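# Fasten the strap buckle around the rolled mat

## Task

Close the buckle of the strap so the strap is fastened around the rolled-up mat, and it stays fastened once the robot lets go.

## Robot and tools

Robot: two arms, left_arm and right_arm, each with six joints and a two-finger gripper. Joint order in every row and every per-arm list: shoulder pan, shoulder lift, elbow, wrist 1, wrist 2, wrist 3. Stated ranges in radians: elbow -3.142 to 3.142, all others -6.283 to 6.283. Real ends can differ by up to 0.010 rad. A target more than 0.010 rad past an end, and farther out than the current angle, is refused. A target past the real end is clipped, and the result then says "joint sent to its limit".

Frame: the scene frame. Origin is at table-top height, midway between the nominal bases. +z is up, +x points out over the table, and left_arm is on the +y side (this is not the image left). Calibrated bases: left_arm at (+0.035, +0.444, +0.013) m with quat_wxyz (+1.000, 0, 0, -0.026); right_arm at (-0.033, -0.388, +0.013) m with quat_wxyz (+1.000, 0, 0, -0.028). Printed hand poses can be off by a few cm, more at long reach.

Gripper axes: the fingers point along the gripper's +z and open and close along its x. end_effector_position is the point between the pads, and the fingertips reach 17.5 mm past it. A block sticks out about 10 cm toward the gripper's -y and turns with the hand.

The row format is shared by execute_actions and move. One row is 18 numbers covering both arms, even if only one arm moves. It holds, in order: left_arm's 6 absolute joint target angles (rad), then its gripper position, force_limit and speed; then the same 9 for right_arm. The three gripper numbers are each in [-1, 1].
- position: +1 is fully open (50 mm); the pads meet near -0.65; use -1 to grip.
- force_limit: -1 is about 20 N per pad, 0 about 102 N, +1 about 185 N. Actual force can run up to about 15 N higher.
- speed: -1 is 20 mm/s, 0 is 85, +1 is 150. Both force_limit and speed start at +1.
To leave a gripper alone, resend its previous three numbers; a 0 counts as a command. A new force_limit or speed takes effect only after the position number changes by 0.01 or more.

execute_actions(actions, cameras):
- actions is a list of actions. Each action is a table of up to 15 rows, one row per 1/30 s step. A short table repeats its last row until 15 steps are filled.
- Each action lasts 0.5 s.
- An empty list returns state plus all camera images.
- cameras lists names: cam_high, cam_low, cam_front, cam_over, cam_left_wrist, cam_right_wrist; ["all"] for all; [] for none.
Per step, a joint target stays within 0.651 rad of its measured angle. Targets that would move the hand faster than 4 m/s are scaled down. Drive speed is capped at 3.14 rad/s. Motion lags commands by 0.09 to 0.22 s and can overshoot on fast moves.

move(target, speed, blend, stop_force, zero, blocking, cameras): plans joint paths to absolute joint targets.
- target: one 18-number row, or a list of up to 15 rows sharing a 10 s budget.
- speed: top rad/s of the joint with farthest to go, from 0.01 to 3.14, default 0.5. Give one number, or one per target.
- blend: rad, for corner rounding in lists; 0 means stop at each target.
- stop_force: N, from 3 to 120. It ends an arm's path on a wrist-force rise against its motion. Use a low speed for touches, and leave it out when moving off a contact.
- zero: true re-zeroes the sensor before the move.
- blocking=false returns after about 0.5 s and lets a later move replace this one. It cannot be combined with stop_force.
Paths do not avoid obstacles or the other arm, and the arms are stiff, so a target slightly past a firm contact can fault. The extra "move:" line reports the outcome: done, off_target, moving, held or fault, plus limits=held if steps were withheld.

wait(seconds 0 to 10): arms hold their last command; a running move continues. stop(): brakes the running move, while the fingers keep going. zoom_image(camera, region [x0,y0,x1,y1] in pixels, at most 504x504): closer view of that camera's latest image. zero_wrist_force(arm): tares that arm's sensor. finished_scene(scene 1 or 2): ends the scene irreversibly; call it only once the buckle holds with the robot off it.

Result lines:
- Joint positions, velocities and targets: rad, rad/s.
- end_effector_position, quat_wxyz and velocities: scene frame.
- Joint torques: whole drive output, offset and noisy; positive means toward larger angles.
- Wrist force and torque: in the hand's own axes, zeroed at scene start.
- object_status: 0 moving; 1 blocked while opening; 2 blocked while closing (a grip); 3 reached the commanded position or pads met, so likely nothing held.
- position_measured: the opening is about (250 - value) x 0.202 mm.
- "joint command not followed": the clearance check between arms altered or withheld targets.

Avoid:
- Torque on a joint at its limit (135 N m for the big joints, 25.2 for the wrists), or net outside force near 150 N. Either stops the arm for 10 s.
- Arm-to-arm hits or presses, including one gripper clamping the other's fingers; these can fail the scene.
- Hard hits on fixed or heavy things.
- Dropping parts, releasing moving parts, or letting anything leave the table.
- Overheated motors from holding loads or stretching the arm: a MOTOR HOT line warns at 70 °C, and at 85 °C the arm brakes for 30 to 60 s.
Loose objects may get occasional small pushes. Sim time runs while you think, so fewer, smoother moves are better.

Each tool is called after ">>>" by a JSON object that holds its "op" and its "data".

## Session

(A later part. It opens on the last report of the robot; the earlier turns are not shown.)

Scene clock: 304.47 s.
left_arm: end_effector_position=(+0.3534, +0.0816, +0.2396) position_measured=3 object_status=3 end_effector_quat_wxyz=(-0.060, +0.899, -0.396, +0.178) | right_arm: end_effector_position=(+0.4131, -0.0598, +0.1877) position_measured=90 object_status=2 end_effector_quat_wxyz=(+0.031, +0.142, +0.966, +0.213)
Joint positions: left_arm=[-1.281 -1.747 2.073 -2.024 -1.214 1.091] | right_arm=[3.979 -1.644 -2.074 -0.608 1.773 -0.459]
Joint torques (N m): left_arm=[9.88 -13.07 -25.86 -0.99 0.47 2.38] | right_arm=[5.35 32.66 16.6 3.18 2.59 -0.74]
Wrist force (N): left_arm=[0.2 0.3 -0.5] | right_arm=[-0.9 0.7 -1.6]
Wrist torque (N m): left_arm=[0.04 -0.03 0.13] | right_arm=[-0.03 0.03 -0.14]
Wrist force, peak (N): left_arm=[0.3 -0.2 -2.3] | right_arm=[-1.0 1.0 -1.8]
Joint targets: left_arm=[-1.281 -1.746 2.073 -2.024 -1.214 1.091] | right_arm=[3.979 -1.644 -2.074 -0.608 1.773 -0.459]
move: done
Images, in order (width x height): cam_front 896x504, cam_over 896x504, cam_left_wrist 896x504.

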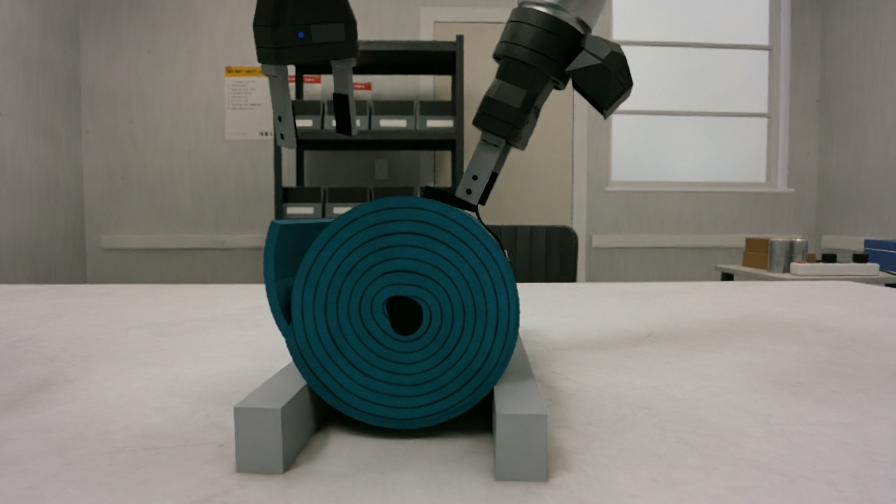

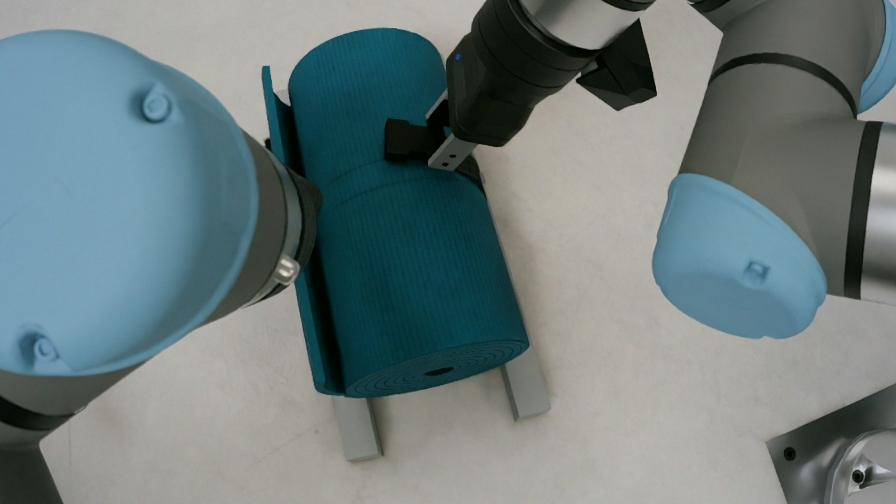

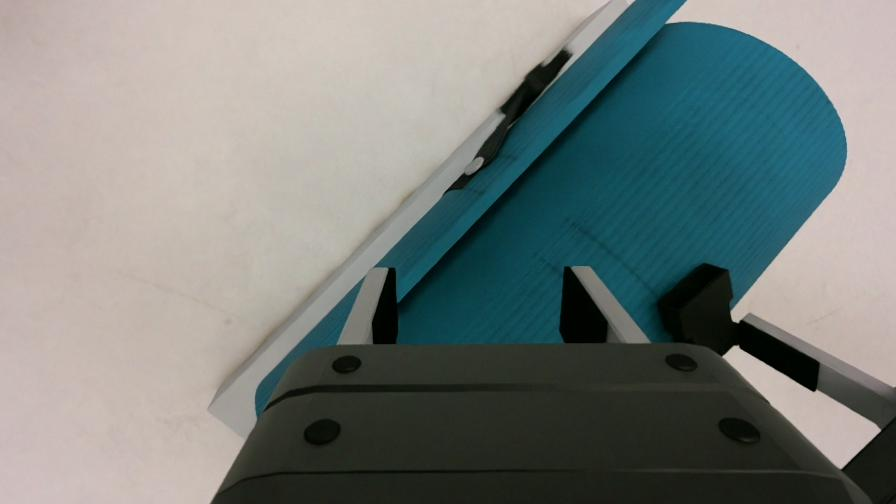

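>>> {"op": "move", "data": {"target": [-0.7052,-1.6237,1.8937,-2.149,-1.881,0.764,1,-0.6,-0.5,3.9789,-1.6444,-2.0738,-0.6080,1.7732,-0.4592,-1,-0.6,-1], "cameras": ["cam_left_wrist","cam_high","cam_over","cam_low"]}}

>>> {"op": "zoom_image", "data": {"camera": "cam_left_wrist", "region": [320, 50, 600, 300]}}

>>> {"op": "zoom_image", "data": {"camera": "cam_high", "region": [400, 140, 540, 260]}}

>>> {"op": "zoom_image", "data": {"camera": "cam_over", "region": [220, 100, 400, 280]}}

Scene clock: 310.17 s.
left_arm: end_effector_position=(+0.4544, +0.1222, +0.2901) position_measured=3 object_status=3 end_effector_quat_wxyz=(+0.215, +0.977, +0.000, +0.000) | right_arm: end_effector_position=(+0.4131, -0.0598, +0.1877) position_measured=90 object_status=2 end_effector_quat_wxyz=(+0.031, +0.142, +0.966, +0.213)
Joint positions: left_arm=[-0.705 -1.624 1.894 -2.149 -1.881 0.764] | right_arm=[3.979 -1.644 -2.074 -0.608 1.773 -0.459]
Joint torques (N m): left_arm=[7.37 -33.15 -19.21 -0.98 -2.17 1.12] | right_arm=[5.12 32.86 16.68 3.39 2.59 -0.74]
Wrist force (N): left_arm=[-0.2 -1.7 0.7] | right_arm=[-0.9 0.9 -1.7]
Wrist torque (N m): left_arm=[-0.24 0.05 -0.17] | right_arm=[-0.02 0.03 -0.13]
Wrist force, peak (N): left_arm=[1.0 -2.4 -0.7] | right_arm=[-1.0 1.0 -1.9]
Joint targets: left_arm=[-0.705 -1.624 1.894 -2.149 -1.881 0.764] | right_arm=[3.979 -1.644 -2.074 -0.608 1.773 -0.459]
move: done
Images, in order (width x height): cam_high 896x504, cam_low 896x504, cam_over 896x504, cam_left_wrist 896x504.

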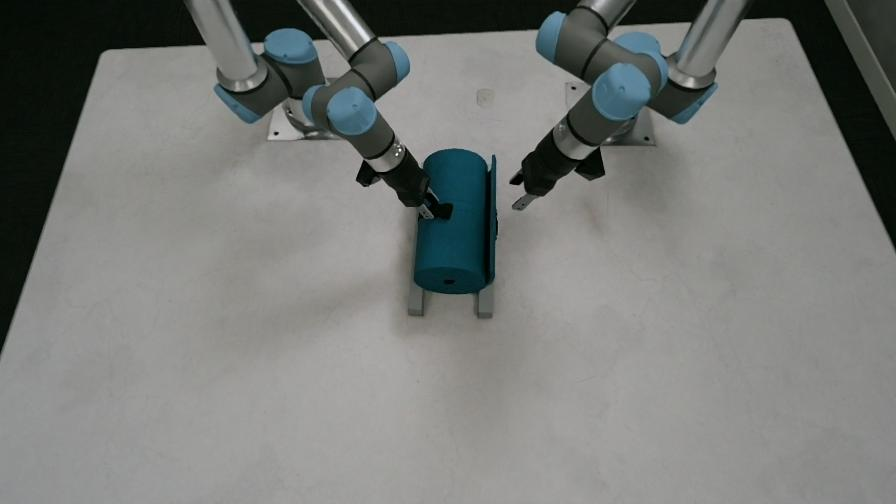

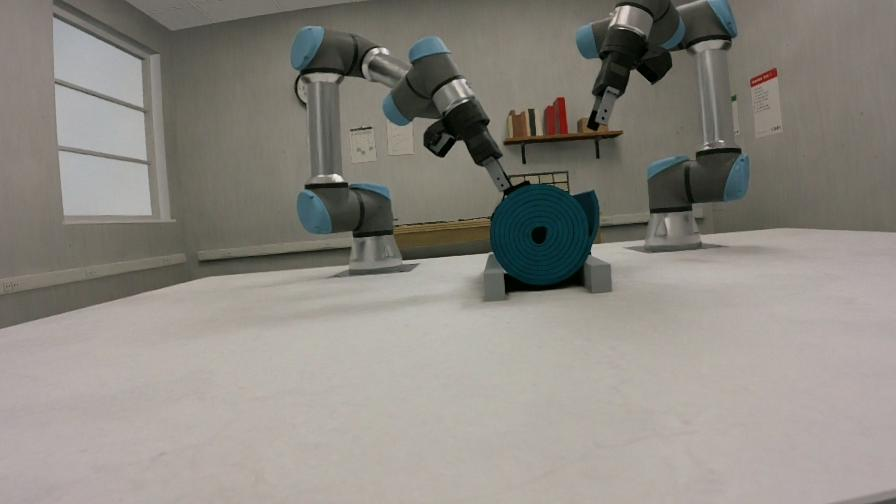

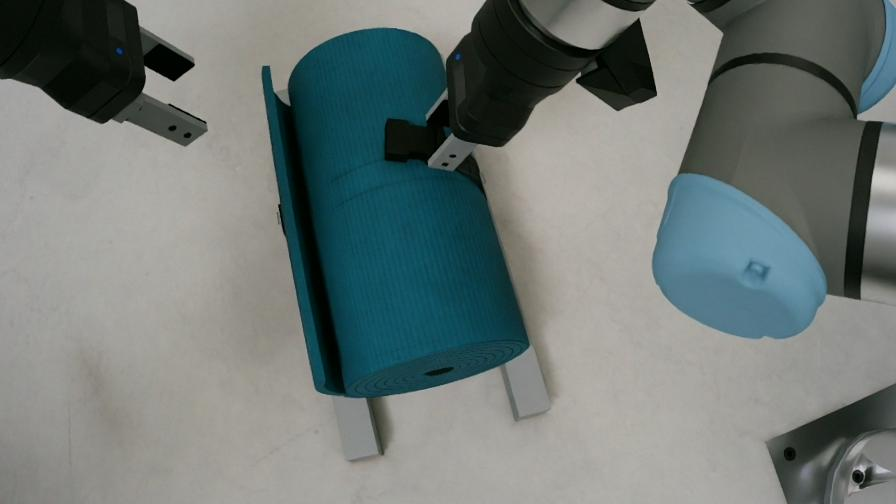

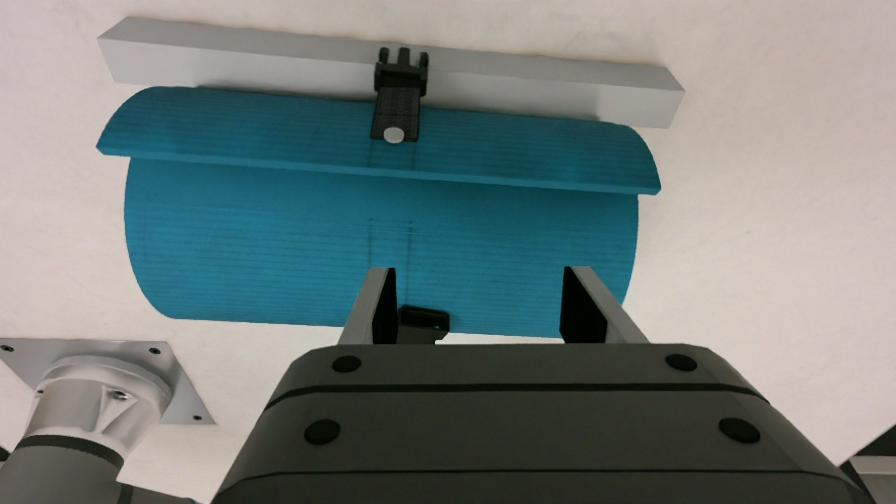

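Scaled by 1.800.

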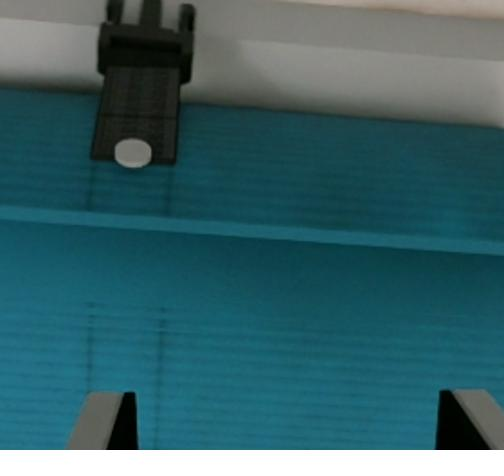

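Scaled by 3.600.

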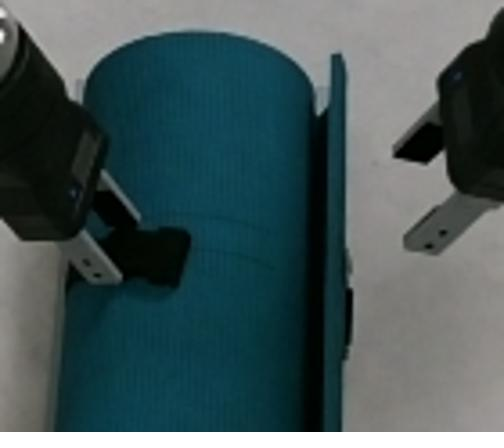

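Scaled by 2.800.

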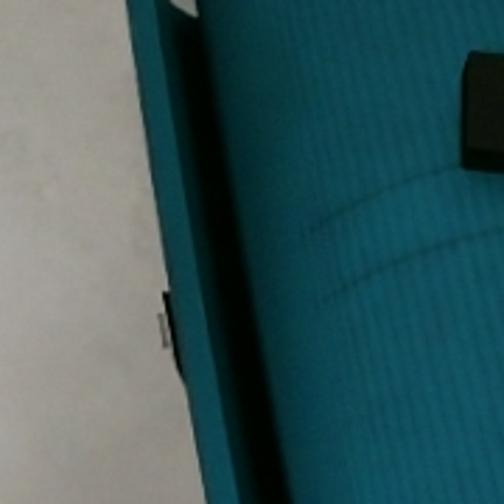

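>>> {"op": "move", "data": {"target": [[-0.30,-1.34,2.153,-2.934,-2.187,0.713,1,-0.6,-0.5,3.9789,-1.6444,-2.0738,-0.6080,1.7732,-0.4592,-1,-0.6,-1],[-0.4447,-1.0596,2.4124,-3.7199,-2.4925,0.6620,1,-0.6,-0.5,3.9789,-1.6444,-2.0738,-0.6080,1.7732,-0.4592,-1,-0.6,-1]], "blend": 0.1, "speed": 0.8, "cameras": ["cam_left_wrist","cam_front","cam_over"]}}

>>> {"op": "zoom_image", "data": {"camera": "cam_left_wrist", "region": [330, 80, 630, 350]}}

>>> {"op": "zoom_image", "data": {"camera": "cam_front", "region": [160, 120, 500, 380]}}

Scene clock: 332.30 s.
left_arm: end_effector_position=(+0.4175, +0.1533, +0.1246) position_measured=3 object_status=3 end_effector_quat_wxyz=(+0.537, +0.843, +0.000, +0.000) | right_arm: end_effector_position=(+0.4131, -0.0598, +0.1877) position_measured=90 object_status=2 end_effector_quat_wxyz=(+0.031, +0.142, +0.966, +0.213)
Joint positions: left_arm=[-0.445 -1.06 2.412 -3.72 -2.492 0.662] | right_arm=[3.979 -1.644 -2.074 -0.608 1.773 -0.459]
Joint torques (N m): left_arm=[10.29 -34.67 -10.39 -4.8 -0.92 2.39] | right_arm=[5.04 32.66 16.73 3.61 2.56 -0.69]
Wrist force (N): left_arm=[-0.5 -2.6 1.2] | right_arm=[-0.7 0.6 -1.6]
Wrist torque (N m): left_arm=[-0.37 0.23 -0.13] | right_arm=[-0.05 0.00 -0.14]
Wrist force, peak (N): left_arm=[-2.4 -3.2 1.9] | right_arm=[-1.0 1.0 -1.8]
Joint targets: left_arm=[-0.445 -1.060 2.412 -3.720 -2.492 0.662] | right_arm=[3.979 -1.644 -2.074 -0.608 1.773 -0.459]
move: done
Images, in order (width x height): cam_front 896x504, cam_over 896x504, cam_left_wrist 896x504.

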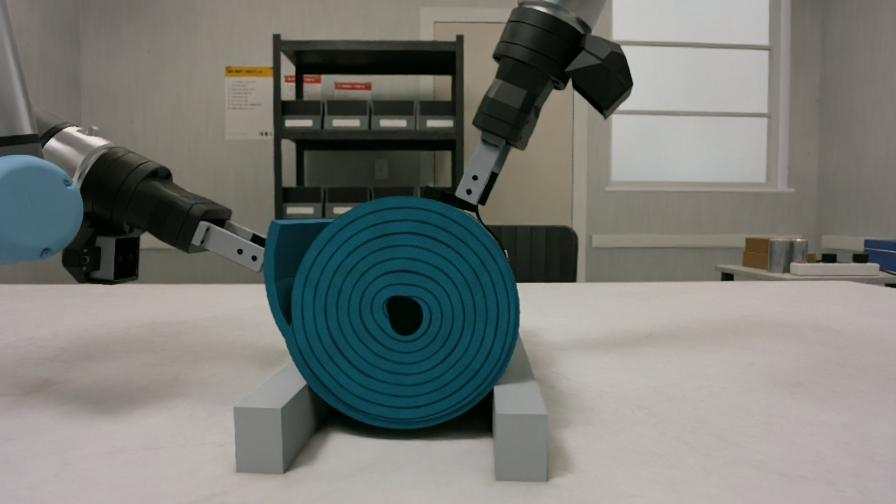

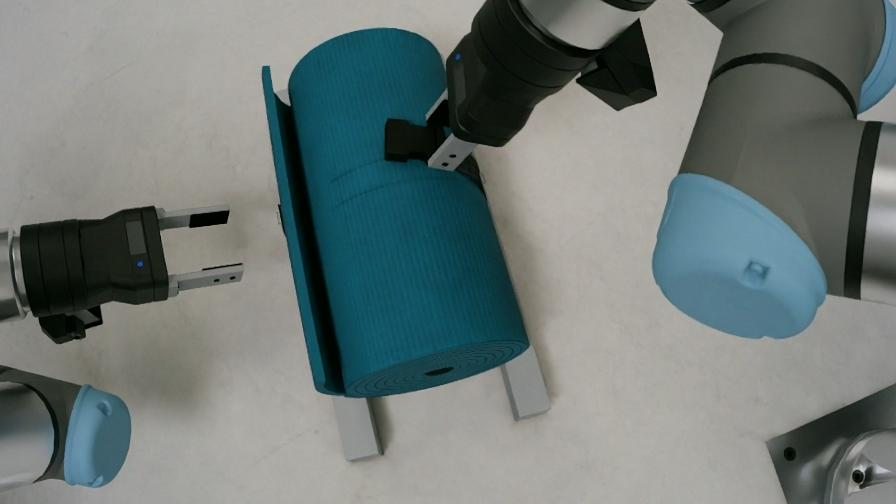

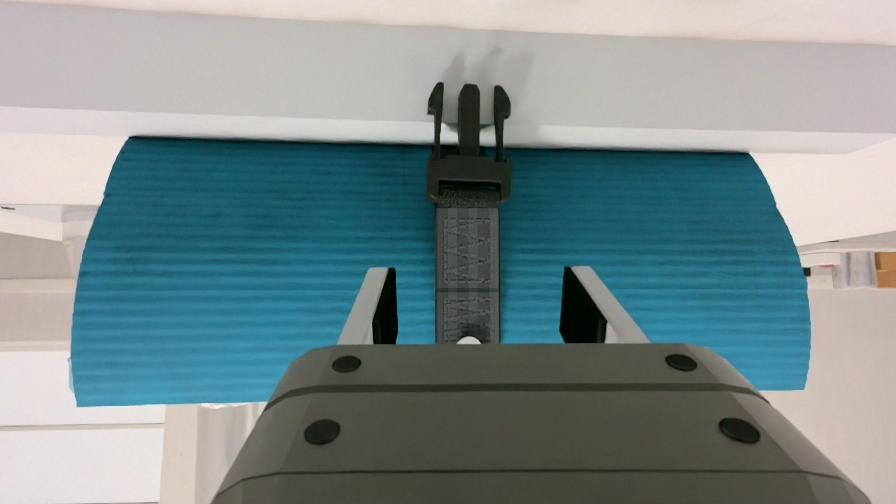

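Scaled by 1.680.

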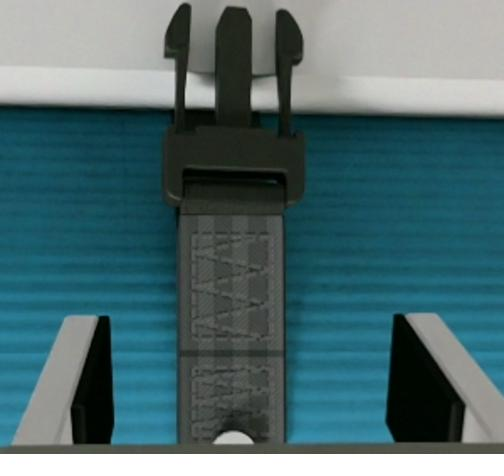

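Scaled by 1.482.

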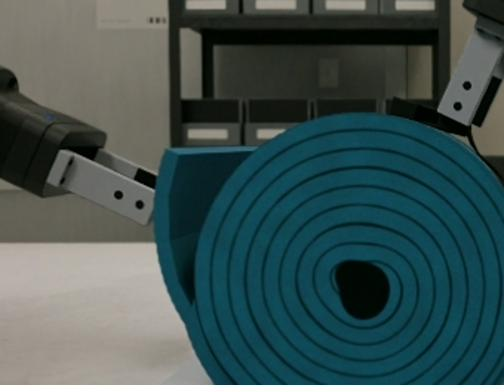

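>>> {"op": "move", "data": {"target": [-0.5689,-0.8802,2.3455,-3.9313,-2.3996,0.5336,1,-0.6,-0.5,3.9789,-1.6444,-2.0738,-0.6080,1.7732,-0.4592,-1,-0.6,-1], "speed": 0.2, "stop_force": 8}}

>>> {"op": "move", "data": {"target": [-0.5689,-0.8802,2.3455,-3.9313,-2.3996,0.5336,-1,-0.6,-1,3.9789,-1.6444,-2.0738,-0.6080,1.7732,-0.4592,-1,-0.6,-1], "cameras": ["cam_left_wrist"]}}

Scene clock: 369.10 s.
left_arm: end_effector_position=(+0.4176, +0.1010, +0.0824) position_measured=3 object_status=3 end_effector_quat_wxyz=(+0.537, +0.843, +0.000, +0.000) | right_arm: end_effector_position=(+0.4131, -0.0598, +0.1877) position_measured=90 object_status=2 end_effector_quat_wxyz=(+0.031, +0.142, +0.966, +0.213)
Joint positions: left_arm=[-0.565 -0.885 2.348 -3.925 -2.402 0.537] | right_arm=[3.979 -1.644 -2.074 -0.608 1.773 -0.459]
Joint torques (N m): left_arm=[-9.48 -30.25 -11.89 -6.44 -0.31 -2.88] | right_arm=[5.01 32.74 16.67 3.8 2.54 -0.63]
Wrist force (N): left_arm=[0.4 -8.4 -0.9] | right_arm=[-0.7 0.4 -2.1]
Wrist torque (N m): left_arm=[-0.38 0.17 -0.11] | right_arm=[-0.03 -0.01 -0.13]
Wrist force, peak (N): left_arm=[0.5 -6.7 -10.0] | right_arm=[-0.7 0.5 -2.5]
Joint targets: left_arm=[-0.565 -0.885 2.347 -3.925 -2.402 0.537] | right_arm=[3.979 -1.644 -2.074 -0.608 1.773 -0.459]
move: contact (left_arm)

Scene clock: 370.13 s.
left_arm: end_effector_position=(+0.4173, +0.0994, +0.0811) position_measured=84 object_status=2 end_effector_quat_wxyz=(+0.537, +0.843, +0.000, +0.000) | right_arm: end_effector_position=(+0.4131, -0.0598, +0.1877) position_measured=90 object_status=2 end_effector_quat_wxyz=(+0.031, +0.142, +0.966, +0.213)
Joint positions: left_arm=[-0.569 -0.88 2.345 -3.931 -2.4 0.534] | right_arm=[3.979 -1.644 -2.074 -0.608 1.773 -0.459]
Joint torques (N m): left_arm=[0.05 -41.31 -13.66 -3.7 -1.19 -0.86] | right_arm=[4.97 32.8 16.54 3.81 2.57 -0.66]
Wrist force (N): left_arm=[-4.4 -8.5 -4.5] | right_arm=[-0.8 0.4 -2.4]
Wrist torque (N m): left_arm=[-0.43 0.06 0.03] | right_arm=[-0.03 -0.01 -0.13]
Wrist force, peak (N): left_arm=[-5.4 -7.8 -8.5] | right_arm=[-1.0 0.2 -2.5]
Joint targets: left_arm=[-0.569 -0.880 2.345 -3.931 -2.400 0.534] | right_arm=[3.979 -1.644 -2.074 -0.608 1.773 -0.459]
move: done
Images, in order (width x height): cam_left_wrist 896x504.

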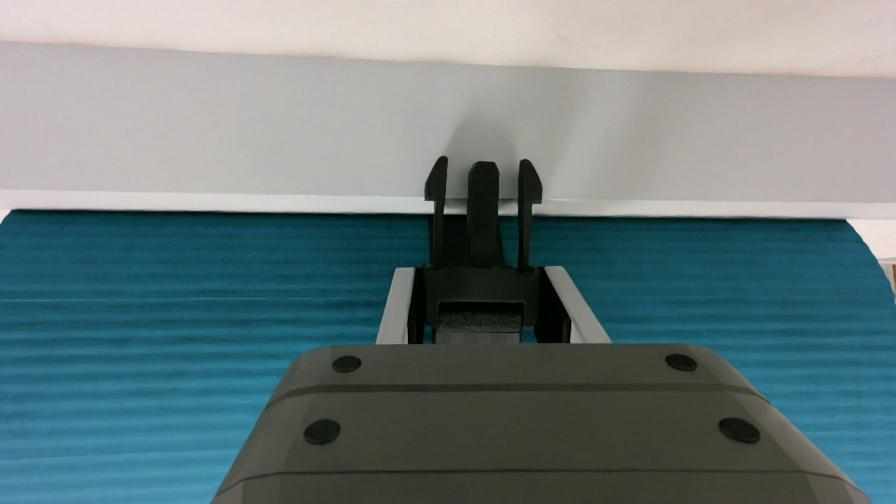

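>>> {"op": "move", "data": {"target": [[-0.4664,-1.0764,2.4057,-3.7158,-2.4766,0.6376,-1,-0.6,-1,3.9789,-1.6444,-2.0738,-0.6080,1.7732,-0.4592,-1,-0.6,-1],[-0.4633,-0.7951,2.1970,-4.5435,-2.6264,0,-1,-0.6,-1,3.9789,-1.6444,-2.0738,-0.6080,1.7732,-0.4592,-1,-0.6,-1]], "speed": 0.4, "blend": 0.05, "cameras": ["cam_left_wrist","cam_front","cam_over"]}}

Scene clock: 395.07 s.
left_arm: end_effector_position=(+0.4278, +0.1207, +0.1858) position_measured=84 object_status=2 end_effector_quat_wxyz=(+0.671, +0.741, +0.011, +0.009) | right_arm: end_effector_position=(+0.4131, -0.0598, +0.1877) position_measured=90 object_status=2 end_effector_quat_wxyz=(+0.031, +0.142, +0.966, +0.213)
Joint positions: left_arm=[-0.464 -0.865 2.249 -4.337 -2.589 0.159] | right_arm=[3.979 -1.644 -2.074 -0.608 1.773 -0.459]
Joint torques (N m): left_arm=[8.34 -48.87 -1.32 0.15 0.4 2.45] | right_arm=[4.57 32.67 17.21 4.01 2.55 -0.62]
Wrist force (N): left_arm=[-1.4 -7.0 2.4] | right_arm=[-0.6 0.4 -2.2]
Wrist torque (N m): left_arm=[-0.47 0.31 -0.20] | right_arm=[-0.05 0.01 -0.14]
Wrist force, peak (N): left_arm=[-3.4 -11.9 4.4] | right_arm=[-0.8 -0.1 -2.9]
Joint targets: left_arm=[-0.464 -0.865 2.249 -4.337 -2.589 0.159] | right_arm=[3.979 -1.644 -2.074 -0.608 1.773 -0.459]
move: held (left_arm; a check stopped the path); path passed 1 of 2 targets; limits=held; left_arm: the wrist 1 is farthest, 0.206 rad from its target
joint command not followed: on one or more control steps a check withheld the commanded joint targets of the left arm, and it was not sent them on those steps.
cause: the commanded joint targets, or the way to them, would bring two parts of the arm too close to each other (its gripper and another part of the arm, with the joints along the arm from the wrist 1 to the wrist 3 between them, 3 mm apart when it was first held).
Images, in order (width x height): cam_front 896x504, cam_over 896x504, cam_left_wrist 896x504.

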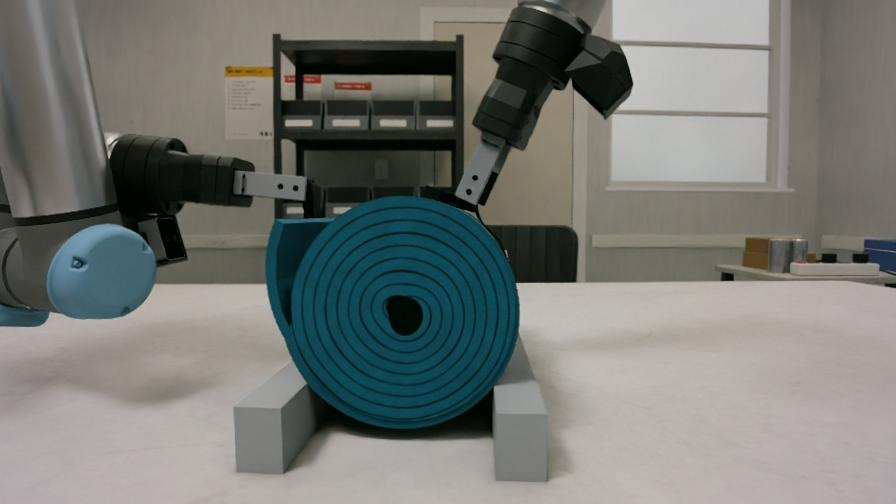

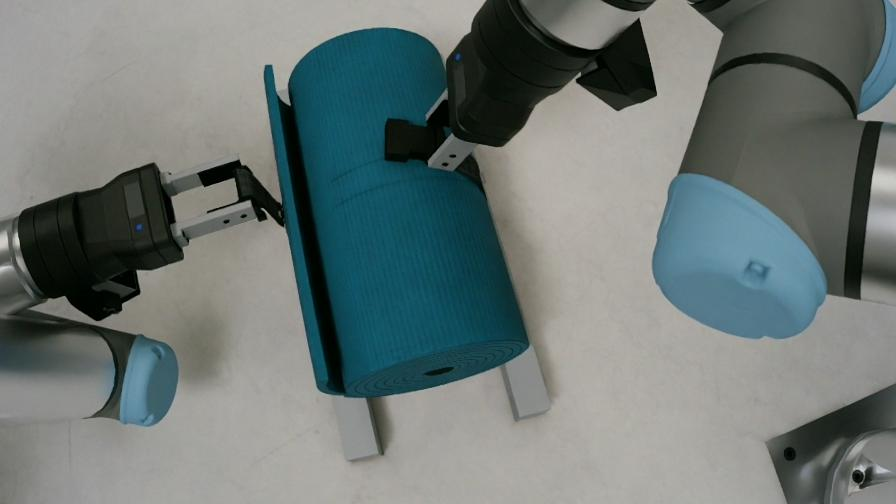

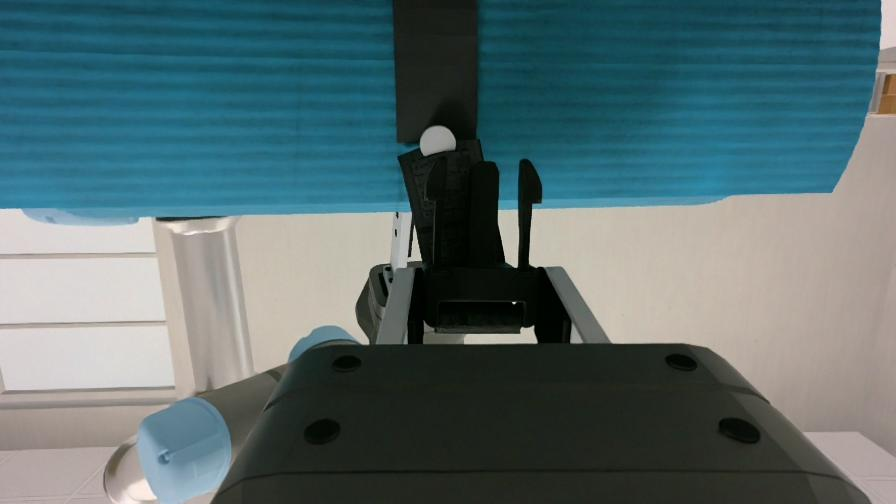

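>>> {"op": "move", "data": {"target": [[-0.5351,-1.0065,2.2864,-4.1125,-2.5322,0.2558,-1,-0.6,-1,3.9789,-1.6444,-2.0738,-0.6080,1.7732,-0.4592,-1,-0.6,-1],[-0.6065,-0.9668,2.2510,-4.1448,-2.4641,0.2212,-1,-0.6,-1,3.9789,-1.6444,-2.0738,-0.6080,1.7732,-0.4592,-1,-0.6,-1]], "speed": 0.3, "blend": 0.02, "cameras": ["cam_left_wrist","cam_front","cam_over","cam_right_wrist"]}}

>>> {"op": "zoom_image", "data": {"camera": "cam_front", "region": [200, 100, 540, 300]}}

>>> {"op": "zoom_image", "data": {"camera": "cam_over", "region": [200, 80, 500, 300]}}

Scene clock: 420.13 s.
left_arm: end_effector_position=(+0.4172, +0.0615, +0.1995) position_measured=84 object_status=2 end_effector_quat_wxyz=(+0.643, +0.766, +0.000, +0.000) | right_arm: end_effector_position=(+0.4131, -0.0598, +0.1877) position_measured=90 object_status=2 end_effector_quat_wxyz=(+0.031, +0.142, +0.966, +0.213)
Joint positions: left_arm=[-0.606 -0.967 2.251 -4.145 -2.464 0.221] | right_arm=[3.979 -1.644 -2.074 -0.608 1.773 -0.459]
Joint torques (N m): left_arm=[-4.2 -40.59 -7.51 -0.73 -0.3 2.02] | right_arm=[4.45 32.51 17.23 4.18 2.44 -0.57]
Wrist force (N): left_arm=[-0.7 -5.6 -0.6] | right_arm=[-0.1 -4.6 2.4]
Wrist torque (N m): left_arm=[-0.39 0.34 -0.22] | right_arm=[-0.08 0.06 -0.14]
Wrist force, peak (N): left_arm=[-1.5 -13.1 3.2] | right_arm=[0.0 -4.8 2.7]
Joint targets: left_arm=[-0.607 -0.967 2.251 -4.145 -2.464 0.221] | right_arm=[3.979 -1.644 -2.074 -0.608 1.773 -0.459]
move: done
Images, in order (width x height): cam_front 896x504, cam_over 896x504, cam_left_wrist 896x504, cam_right_wrist 896x504.

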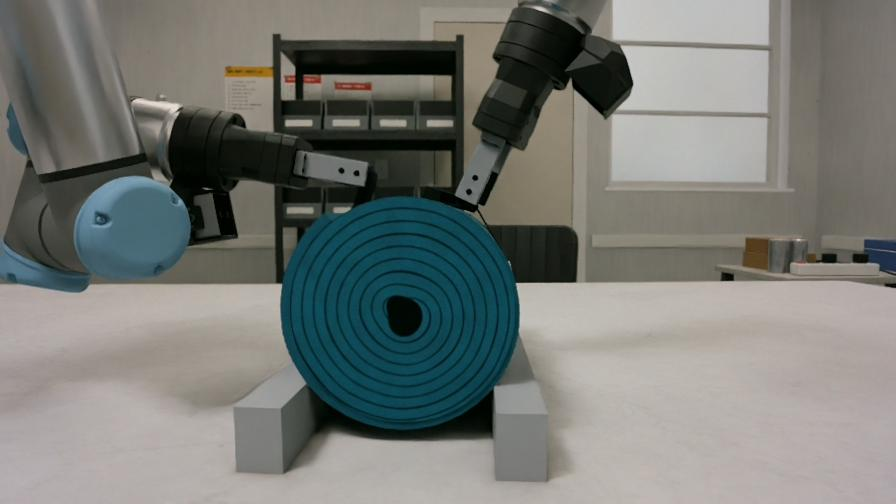

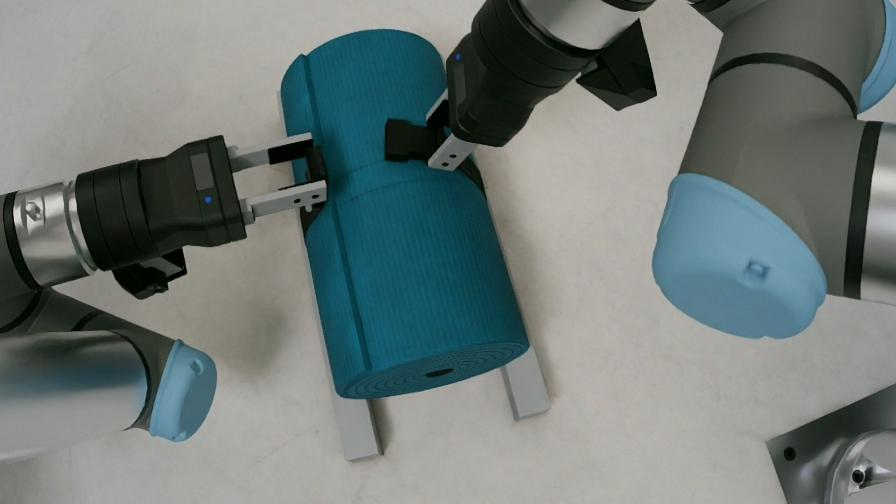

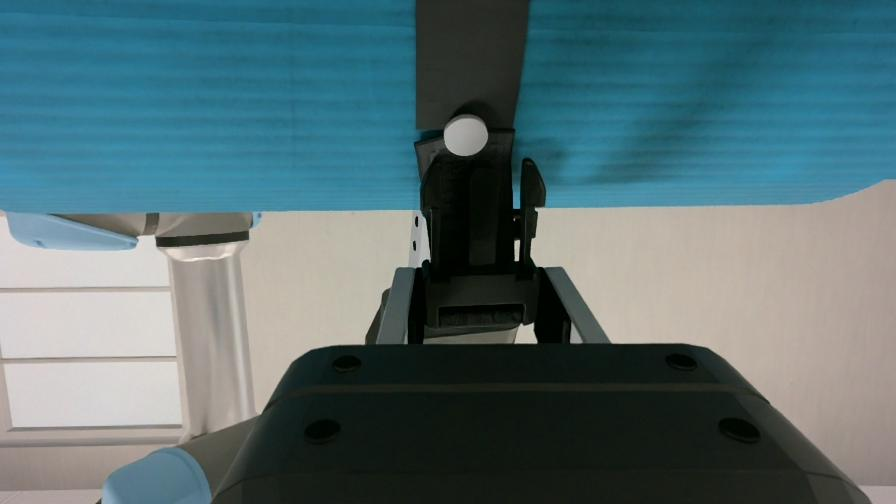

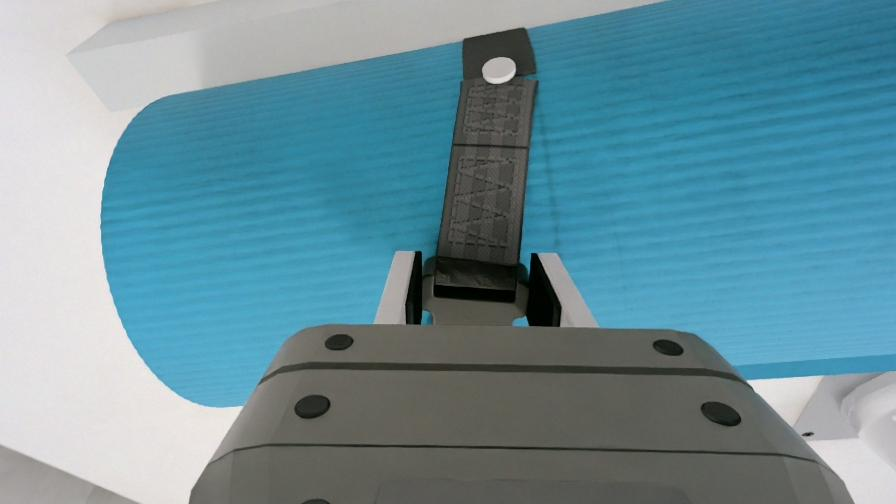

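Scaled by 1.482.

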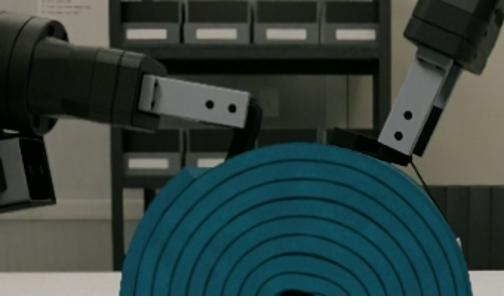

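Scaled by 1.680.

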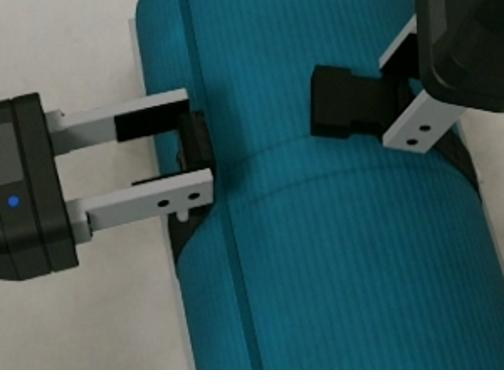

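>>> {"op": "move", "data": {"target": [-0.6312,-0.9505,2.2368,-4.1549,-2.4400,0.2106,-1,-0.6,-1,3.9789,-1.6444,-2.0738,-0.6080,1.7732,-0.4592,-1,-0.6,-1], "speed": 0.1, "stop_force": 25, "cameras": ["cam_left_wrist","cam_front","cam_over"]}}

>>> {"op": "zoom_image", "data": {"camera": "cam_front", "region": [200, 100, 540, 300]}}

>>> {"op": "zoom_image", "data": {"camera": "cam_over", "region": [200, 80, 500, 300]}}

Scene clock: 440.30 s.
left_arm: end_effector_position=(+0.4172, +0.0495, +0.1955) position_measured=84 object_status=2 end_effector_quat_wxyz=(+0.643, +0.766, +0.000, +0.000) | right_arm: end_effector_position=(+0.4131, -0.0598, +0.1877) position_measured=90 object_status=2 end_effector_quat_wxyz=(+0.031, +0.142, +0.966, +0.213)
Joint positions: left_arm=[-0.631 -0.95 2.237 -4.155 -2.44 0.211] | right_arm=[3.979 -1.644 -2.074 -0.608 1.773 -0.459]
Joint torques (N m): left_arm=[7.49 -46.41 -3.7 0.14 -2.07 2.18] | right_arm=[4.33 32.38 17.6 4.35 2.51 -0.33]
Wrist force (N): left_arm=[-0.4 -3.8 -2.5] | right_arm=[-0.1 -4.5 2.3]
Wrist torque (N m): left_arm=[-0.31 0.31 -0.13] | right_arm=[-0.07 0.07 -0.14]
Wrist force, peak (N): left_arm=[-0.8 -5.9 -0.4] | right_arm=[0.0 -5.0 2.4]
Joint targets: left_arm=[-0.631 -0.951 2.237 -4.155 -2.440 0.211] | right_arm=[3.979 -1.644 -2.074 -0.608 1.773 -0.459]
move: done
Images, in order (width x height): cam_front 896x504, cam_over 896x504, cam_left_wrist 896x504.

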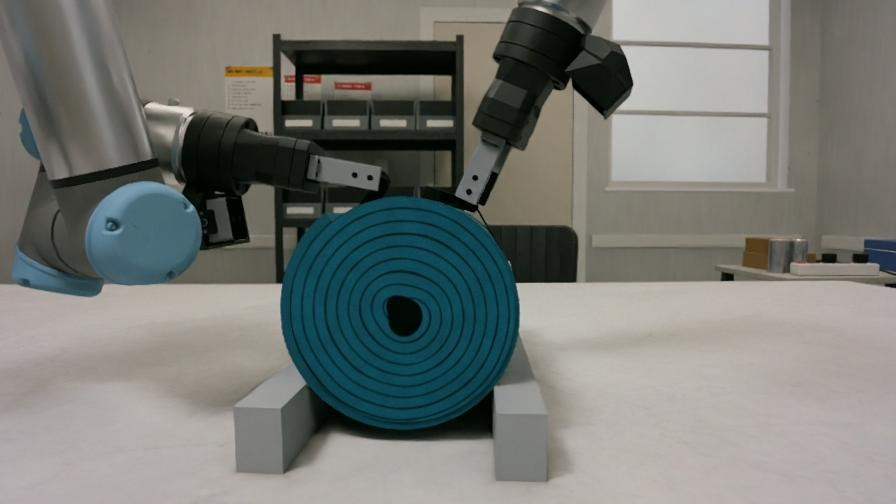

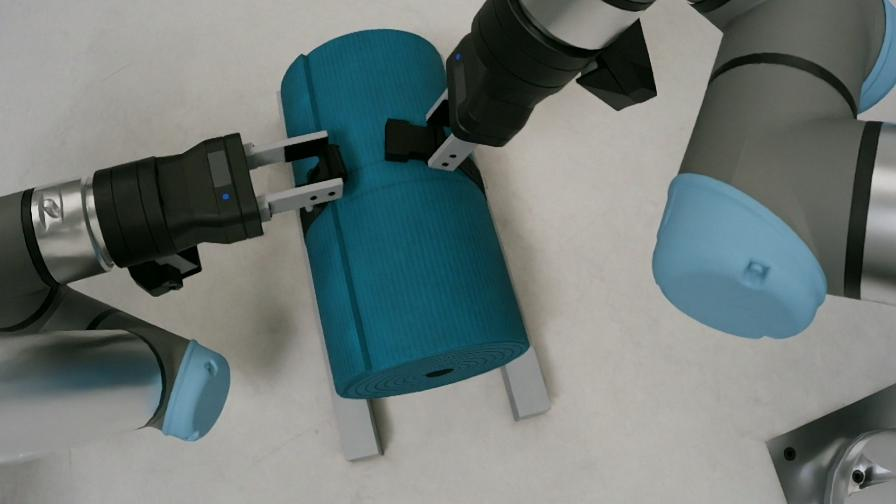

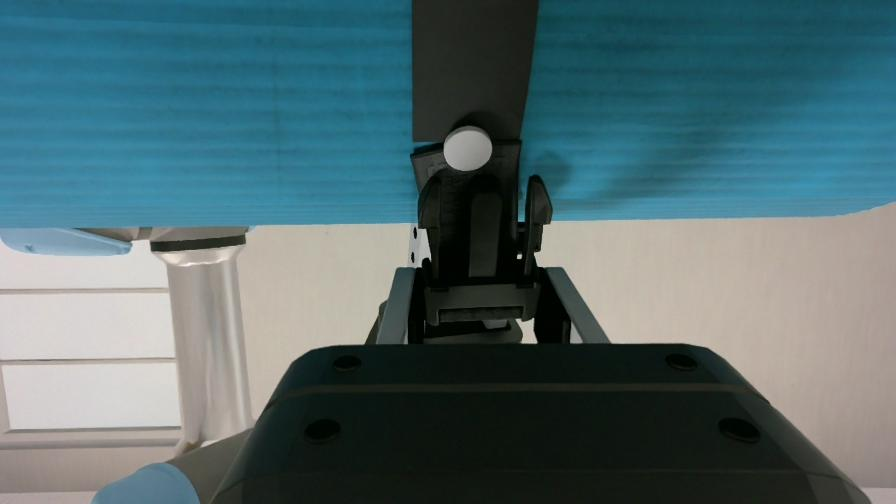

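Scaled by 1.482.

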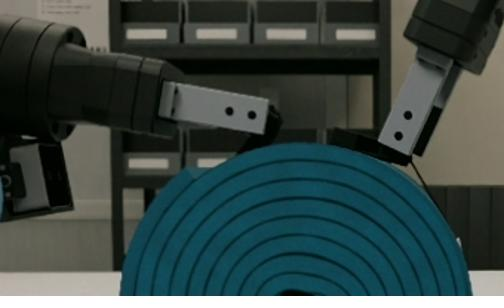

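Scaled by 1.680.

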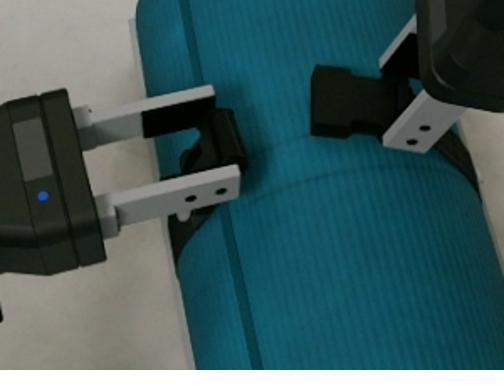

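>>> {"op": "move", "data": {"target": [-0.6312,-0.9505,2.2368,-4.1549,-2.4400,0.2106,1,-1,-1,3.9789,-1.6444,-2.0738,-0.6080,1.7732,-0.4592,-1,-0.6,-1], "speed": 0.1, "cameras": ["cam_left_wrist","cam_front","cam_over"]}}

>>> {"op": "zoom_image", "data": {"camera": "cam_front", "region": [200, 100, 540, 300]}}

>>> {"op": "zoom_image", "data": {"camera": "cam_over", "region": [200, 80, 500, 300]}}

Scene clock: 462.90 s.
left_arm: end_effector_position=(+0.4172, +0.0495, +0.1955) position_measured=3 object_status=0 end_effector_quat_wxyz=(+0.643, +0.766, +0.000, +0.000) | right_arm: end_effector_position=(+0.4131, -0.0598, +0.1877) position_measured=90 object_status=2 end_effector_quat_wxyz=(+0.031, +0.142, +0.966, +0.213)
Joint positions: left_arm=[-0.631 -0.951 2.237 -4.155 -2.44 0.211] | right_arm=[3.979 -1.644 -2.074 -0.608 1.773 -0.459]
Joint torques (N m): left_arm=[7.3 -44.78 -4.8 -3.87 -1.74 2.4] | right_arm=[4.51 32.21 17.67 4.46 2.41 -0.41]
Wrist force (N): left_arm=[-0.7 -3.3 1.6] | right_arm=[-0.1 -4.4 2.2]
Wrist torque (N m): left_arm=[-0.49 0.35 -0.16] | right_arm=[-0.06 0.06 -0.14]
Wrist force, peak (N): left_arm=[-0.7 -5.2 -1.3] | right_arm=[0.2 -4.8 2.5]
Joint targets: left_arm=[-0.631 -0.951 2.237 -4.155 -2.440 0.211] | right_arm=[3.979 -1.644 -2.074 -0.608 1.773 -0.459]
move: done
Images, in order (width x height): cam_front 896x504, cam_over 896x504, cam_left_wrist 896x504.

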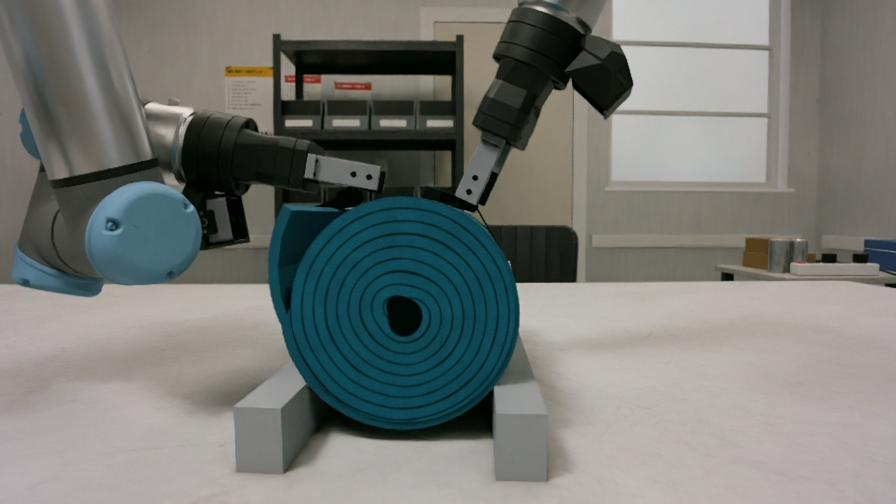

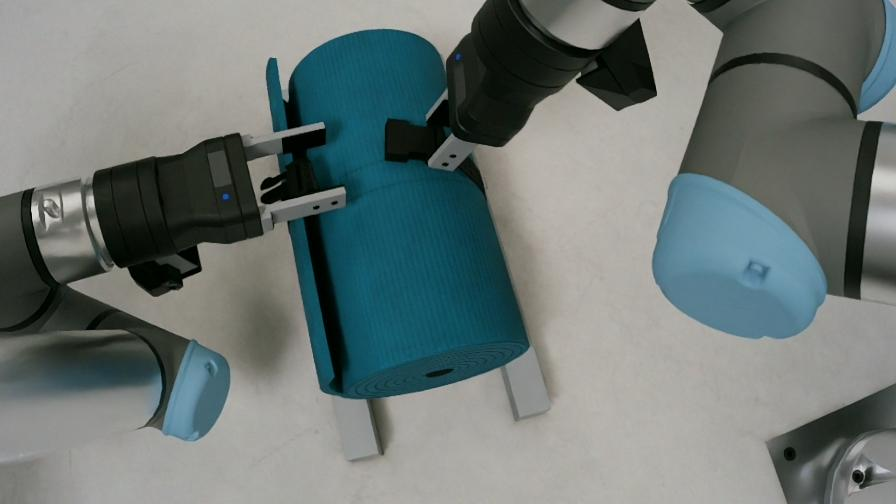

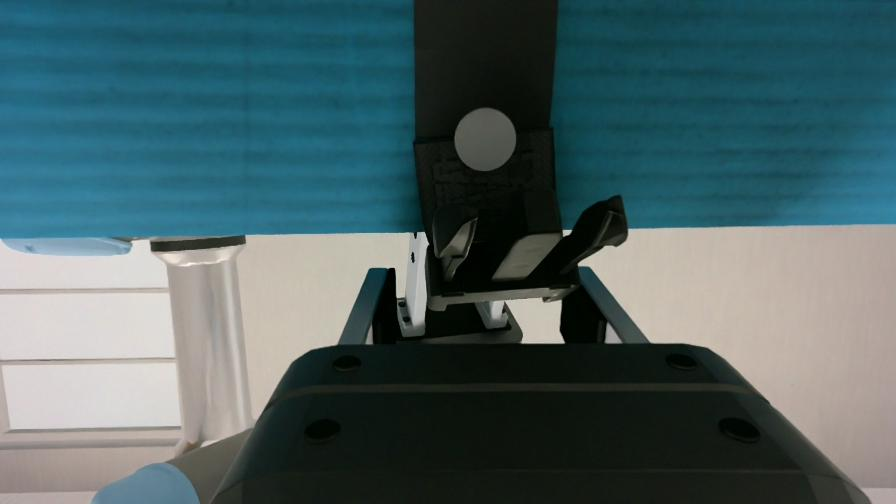

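Scaled by 1.482.

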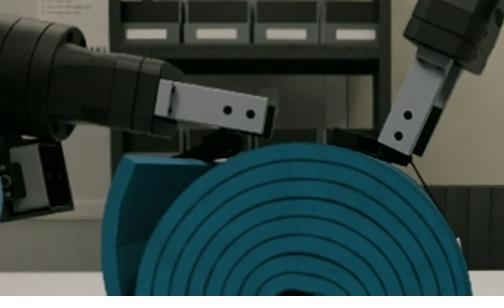

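Scaled by 1.680.

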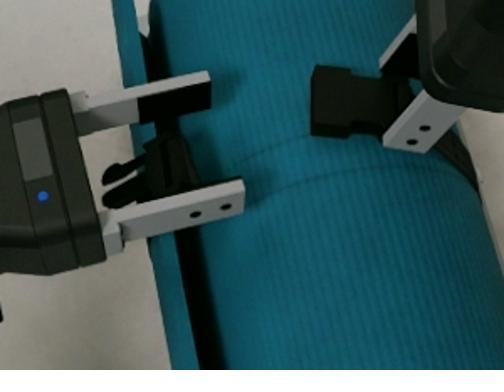

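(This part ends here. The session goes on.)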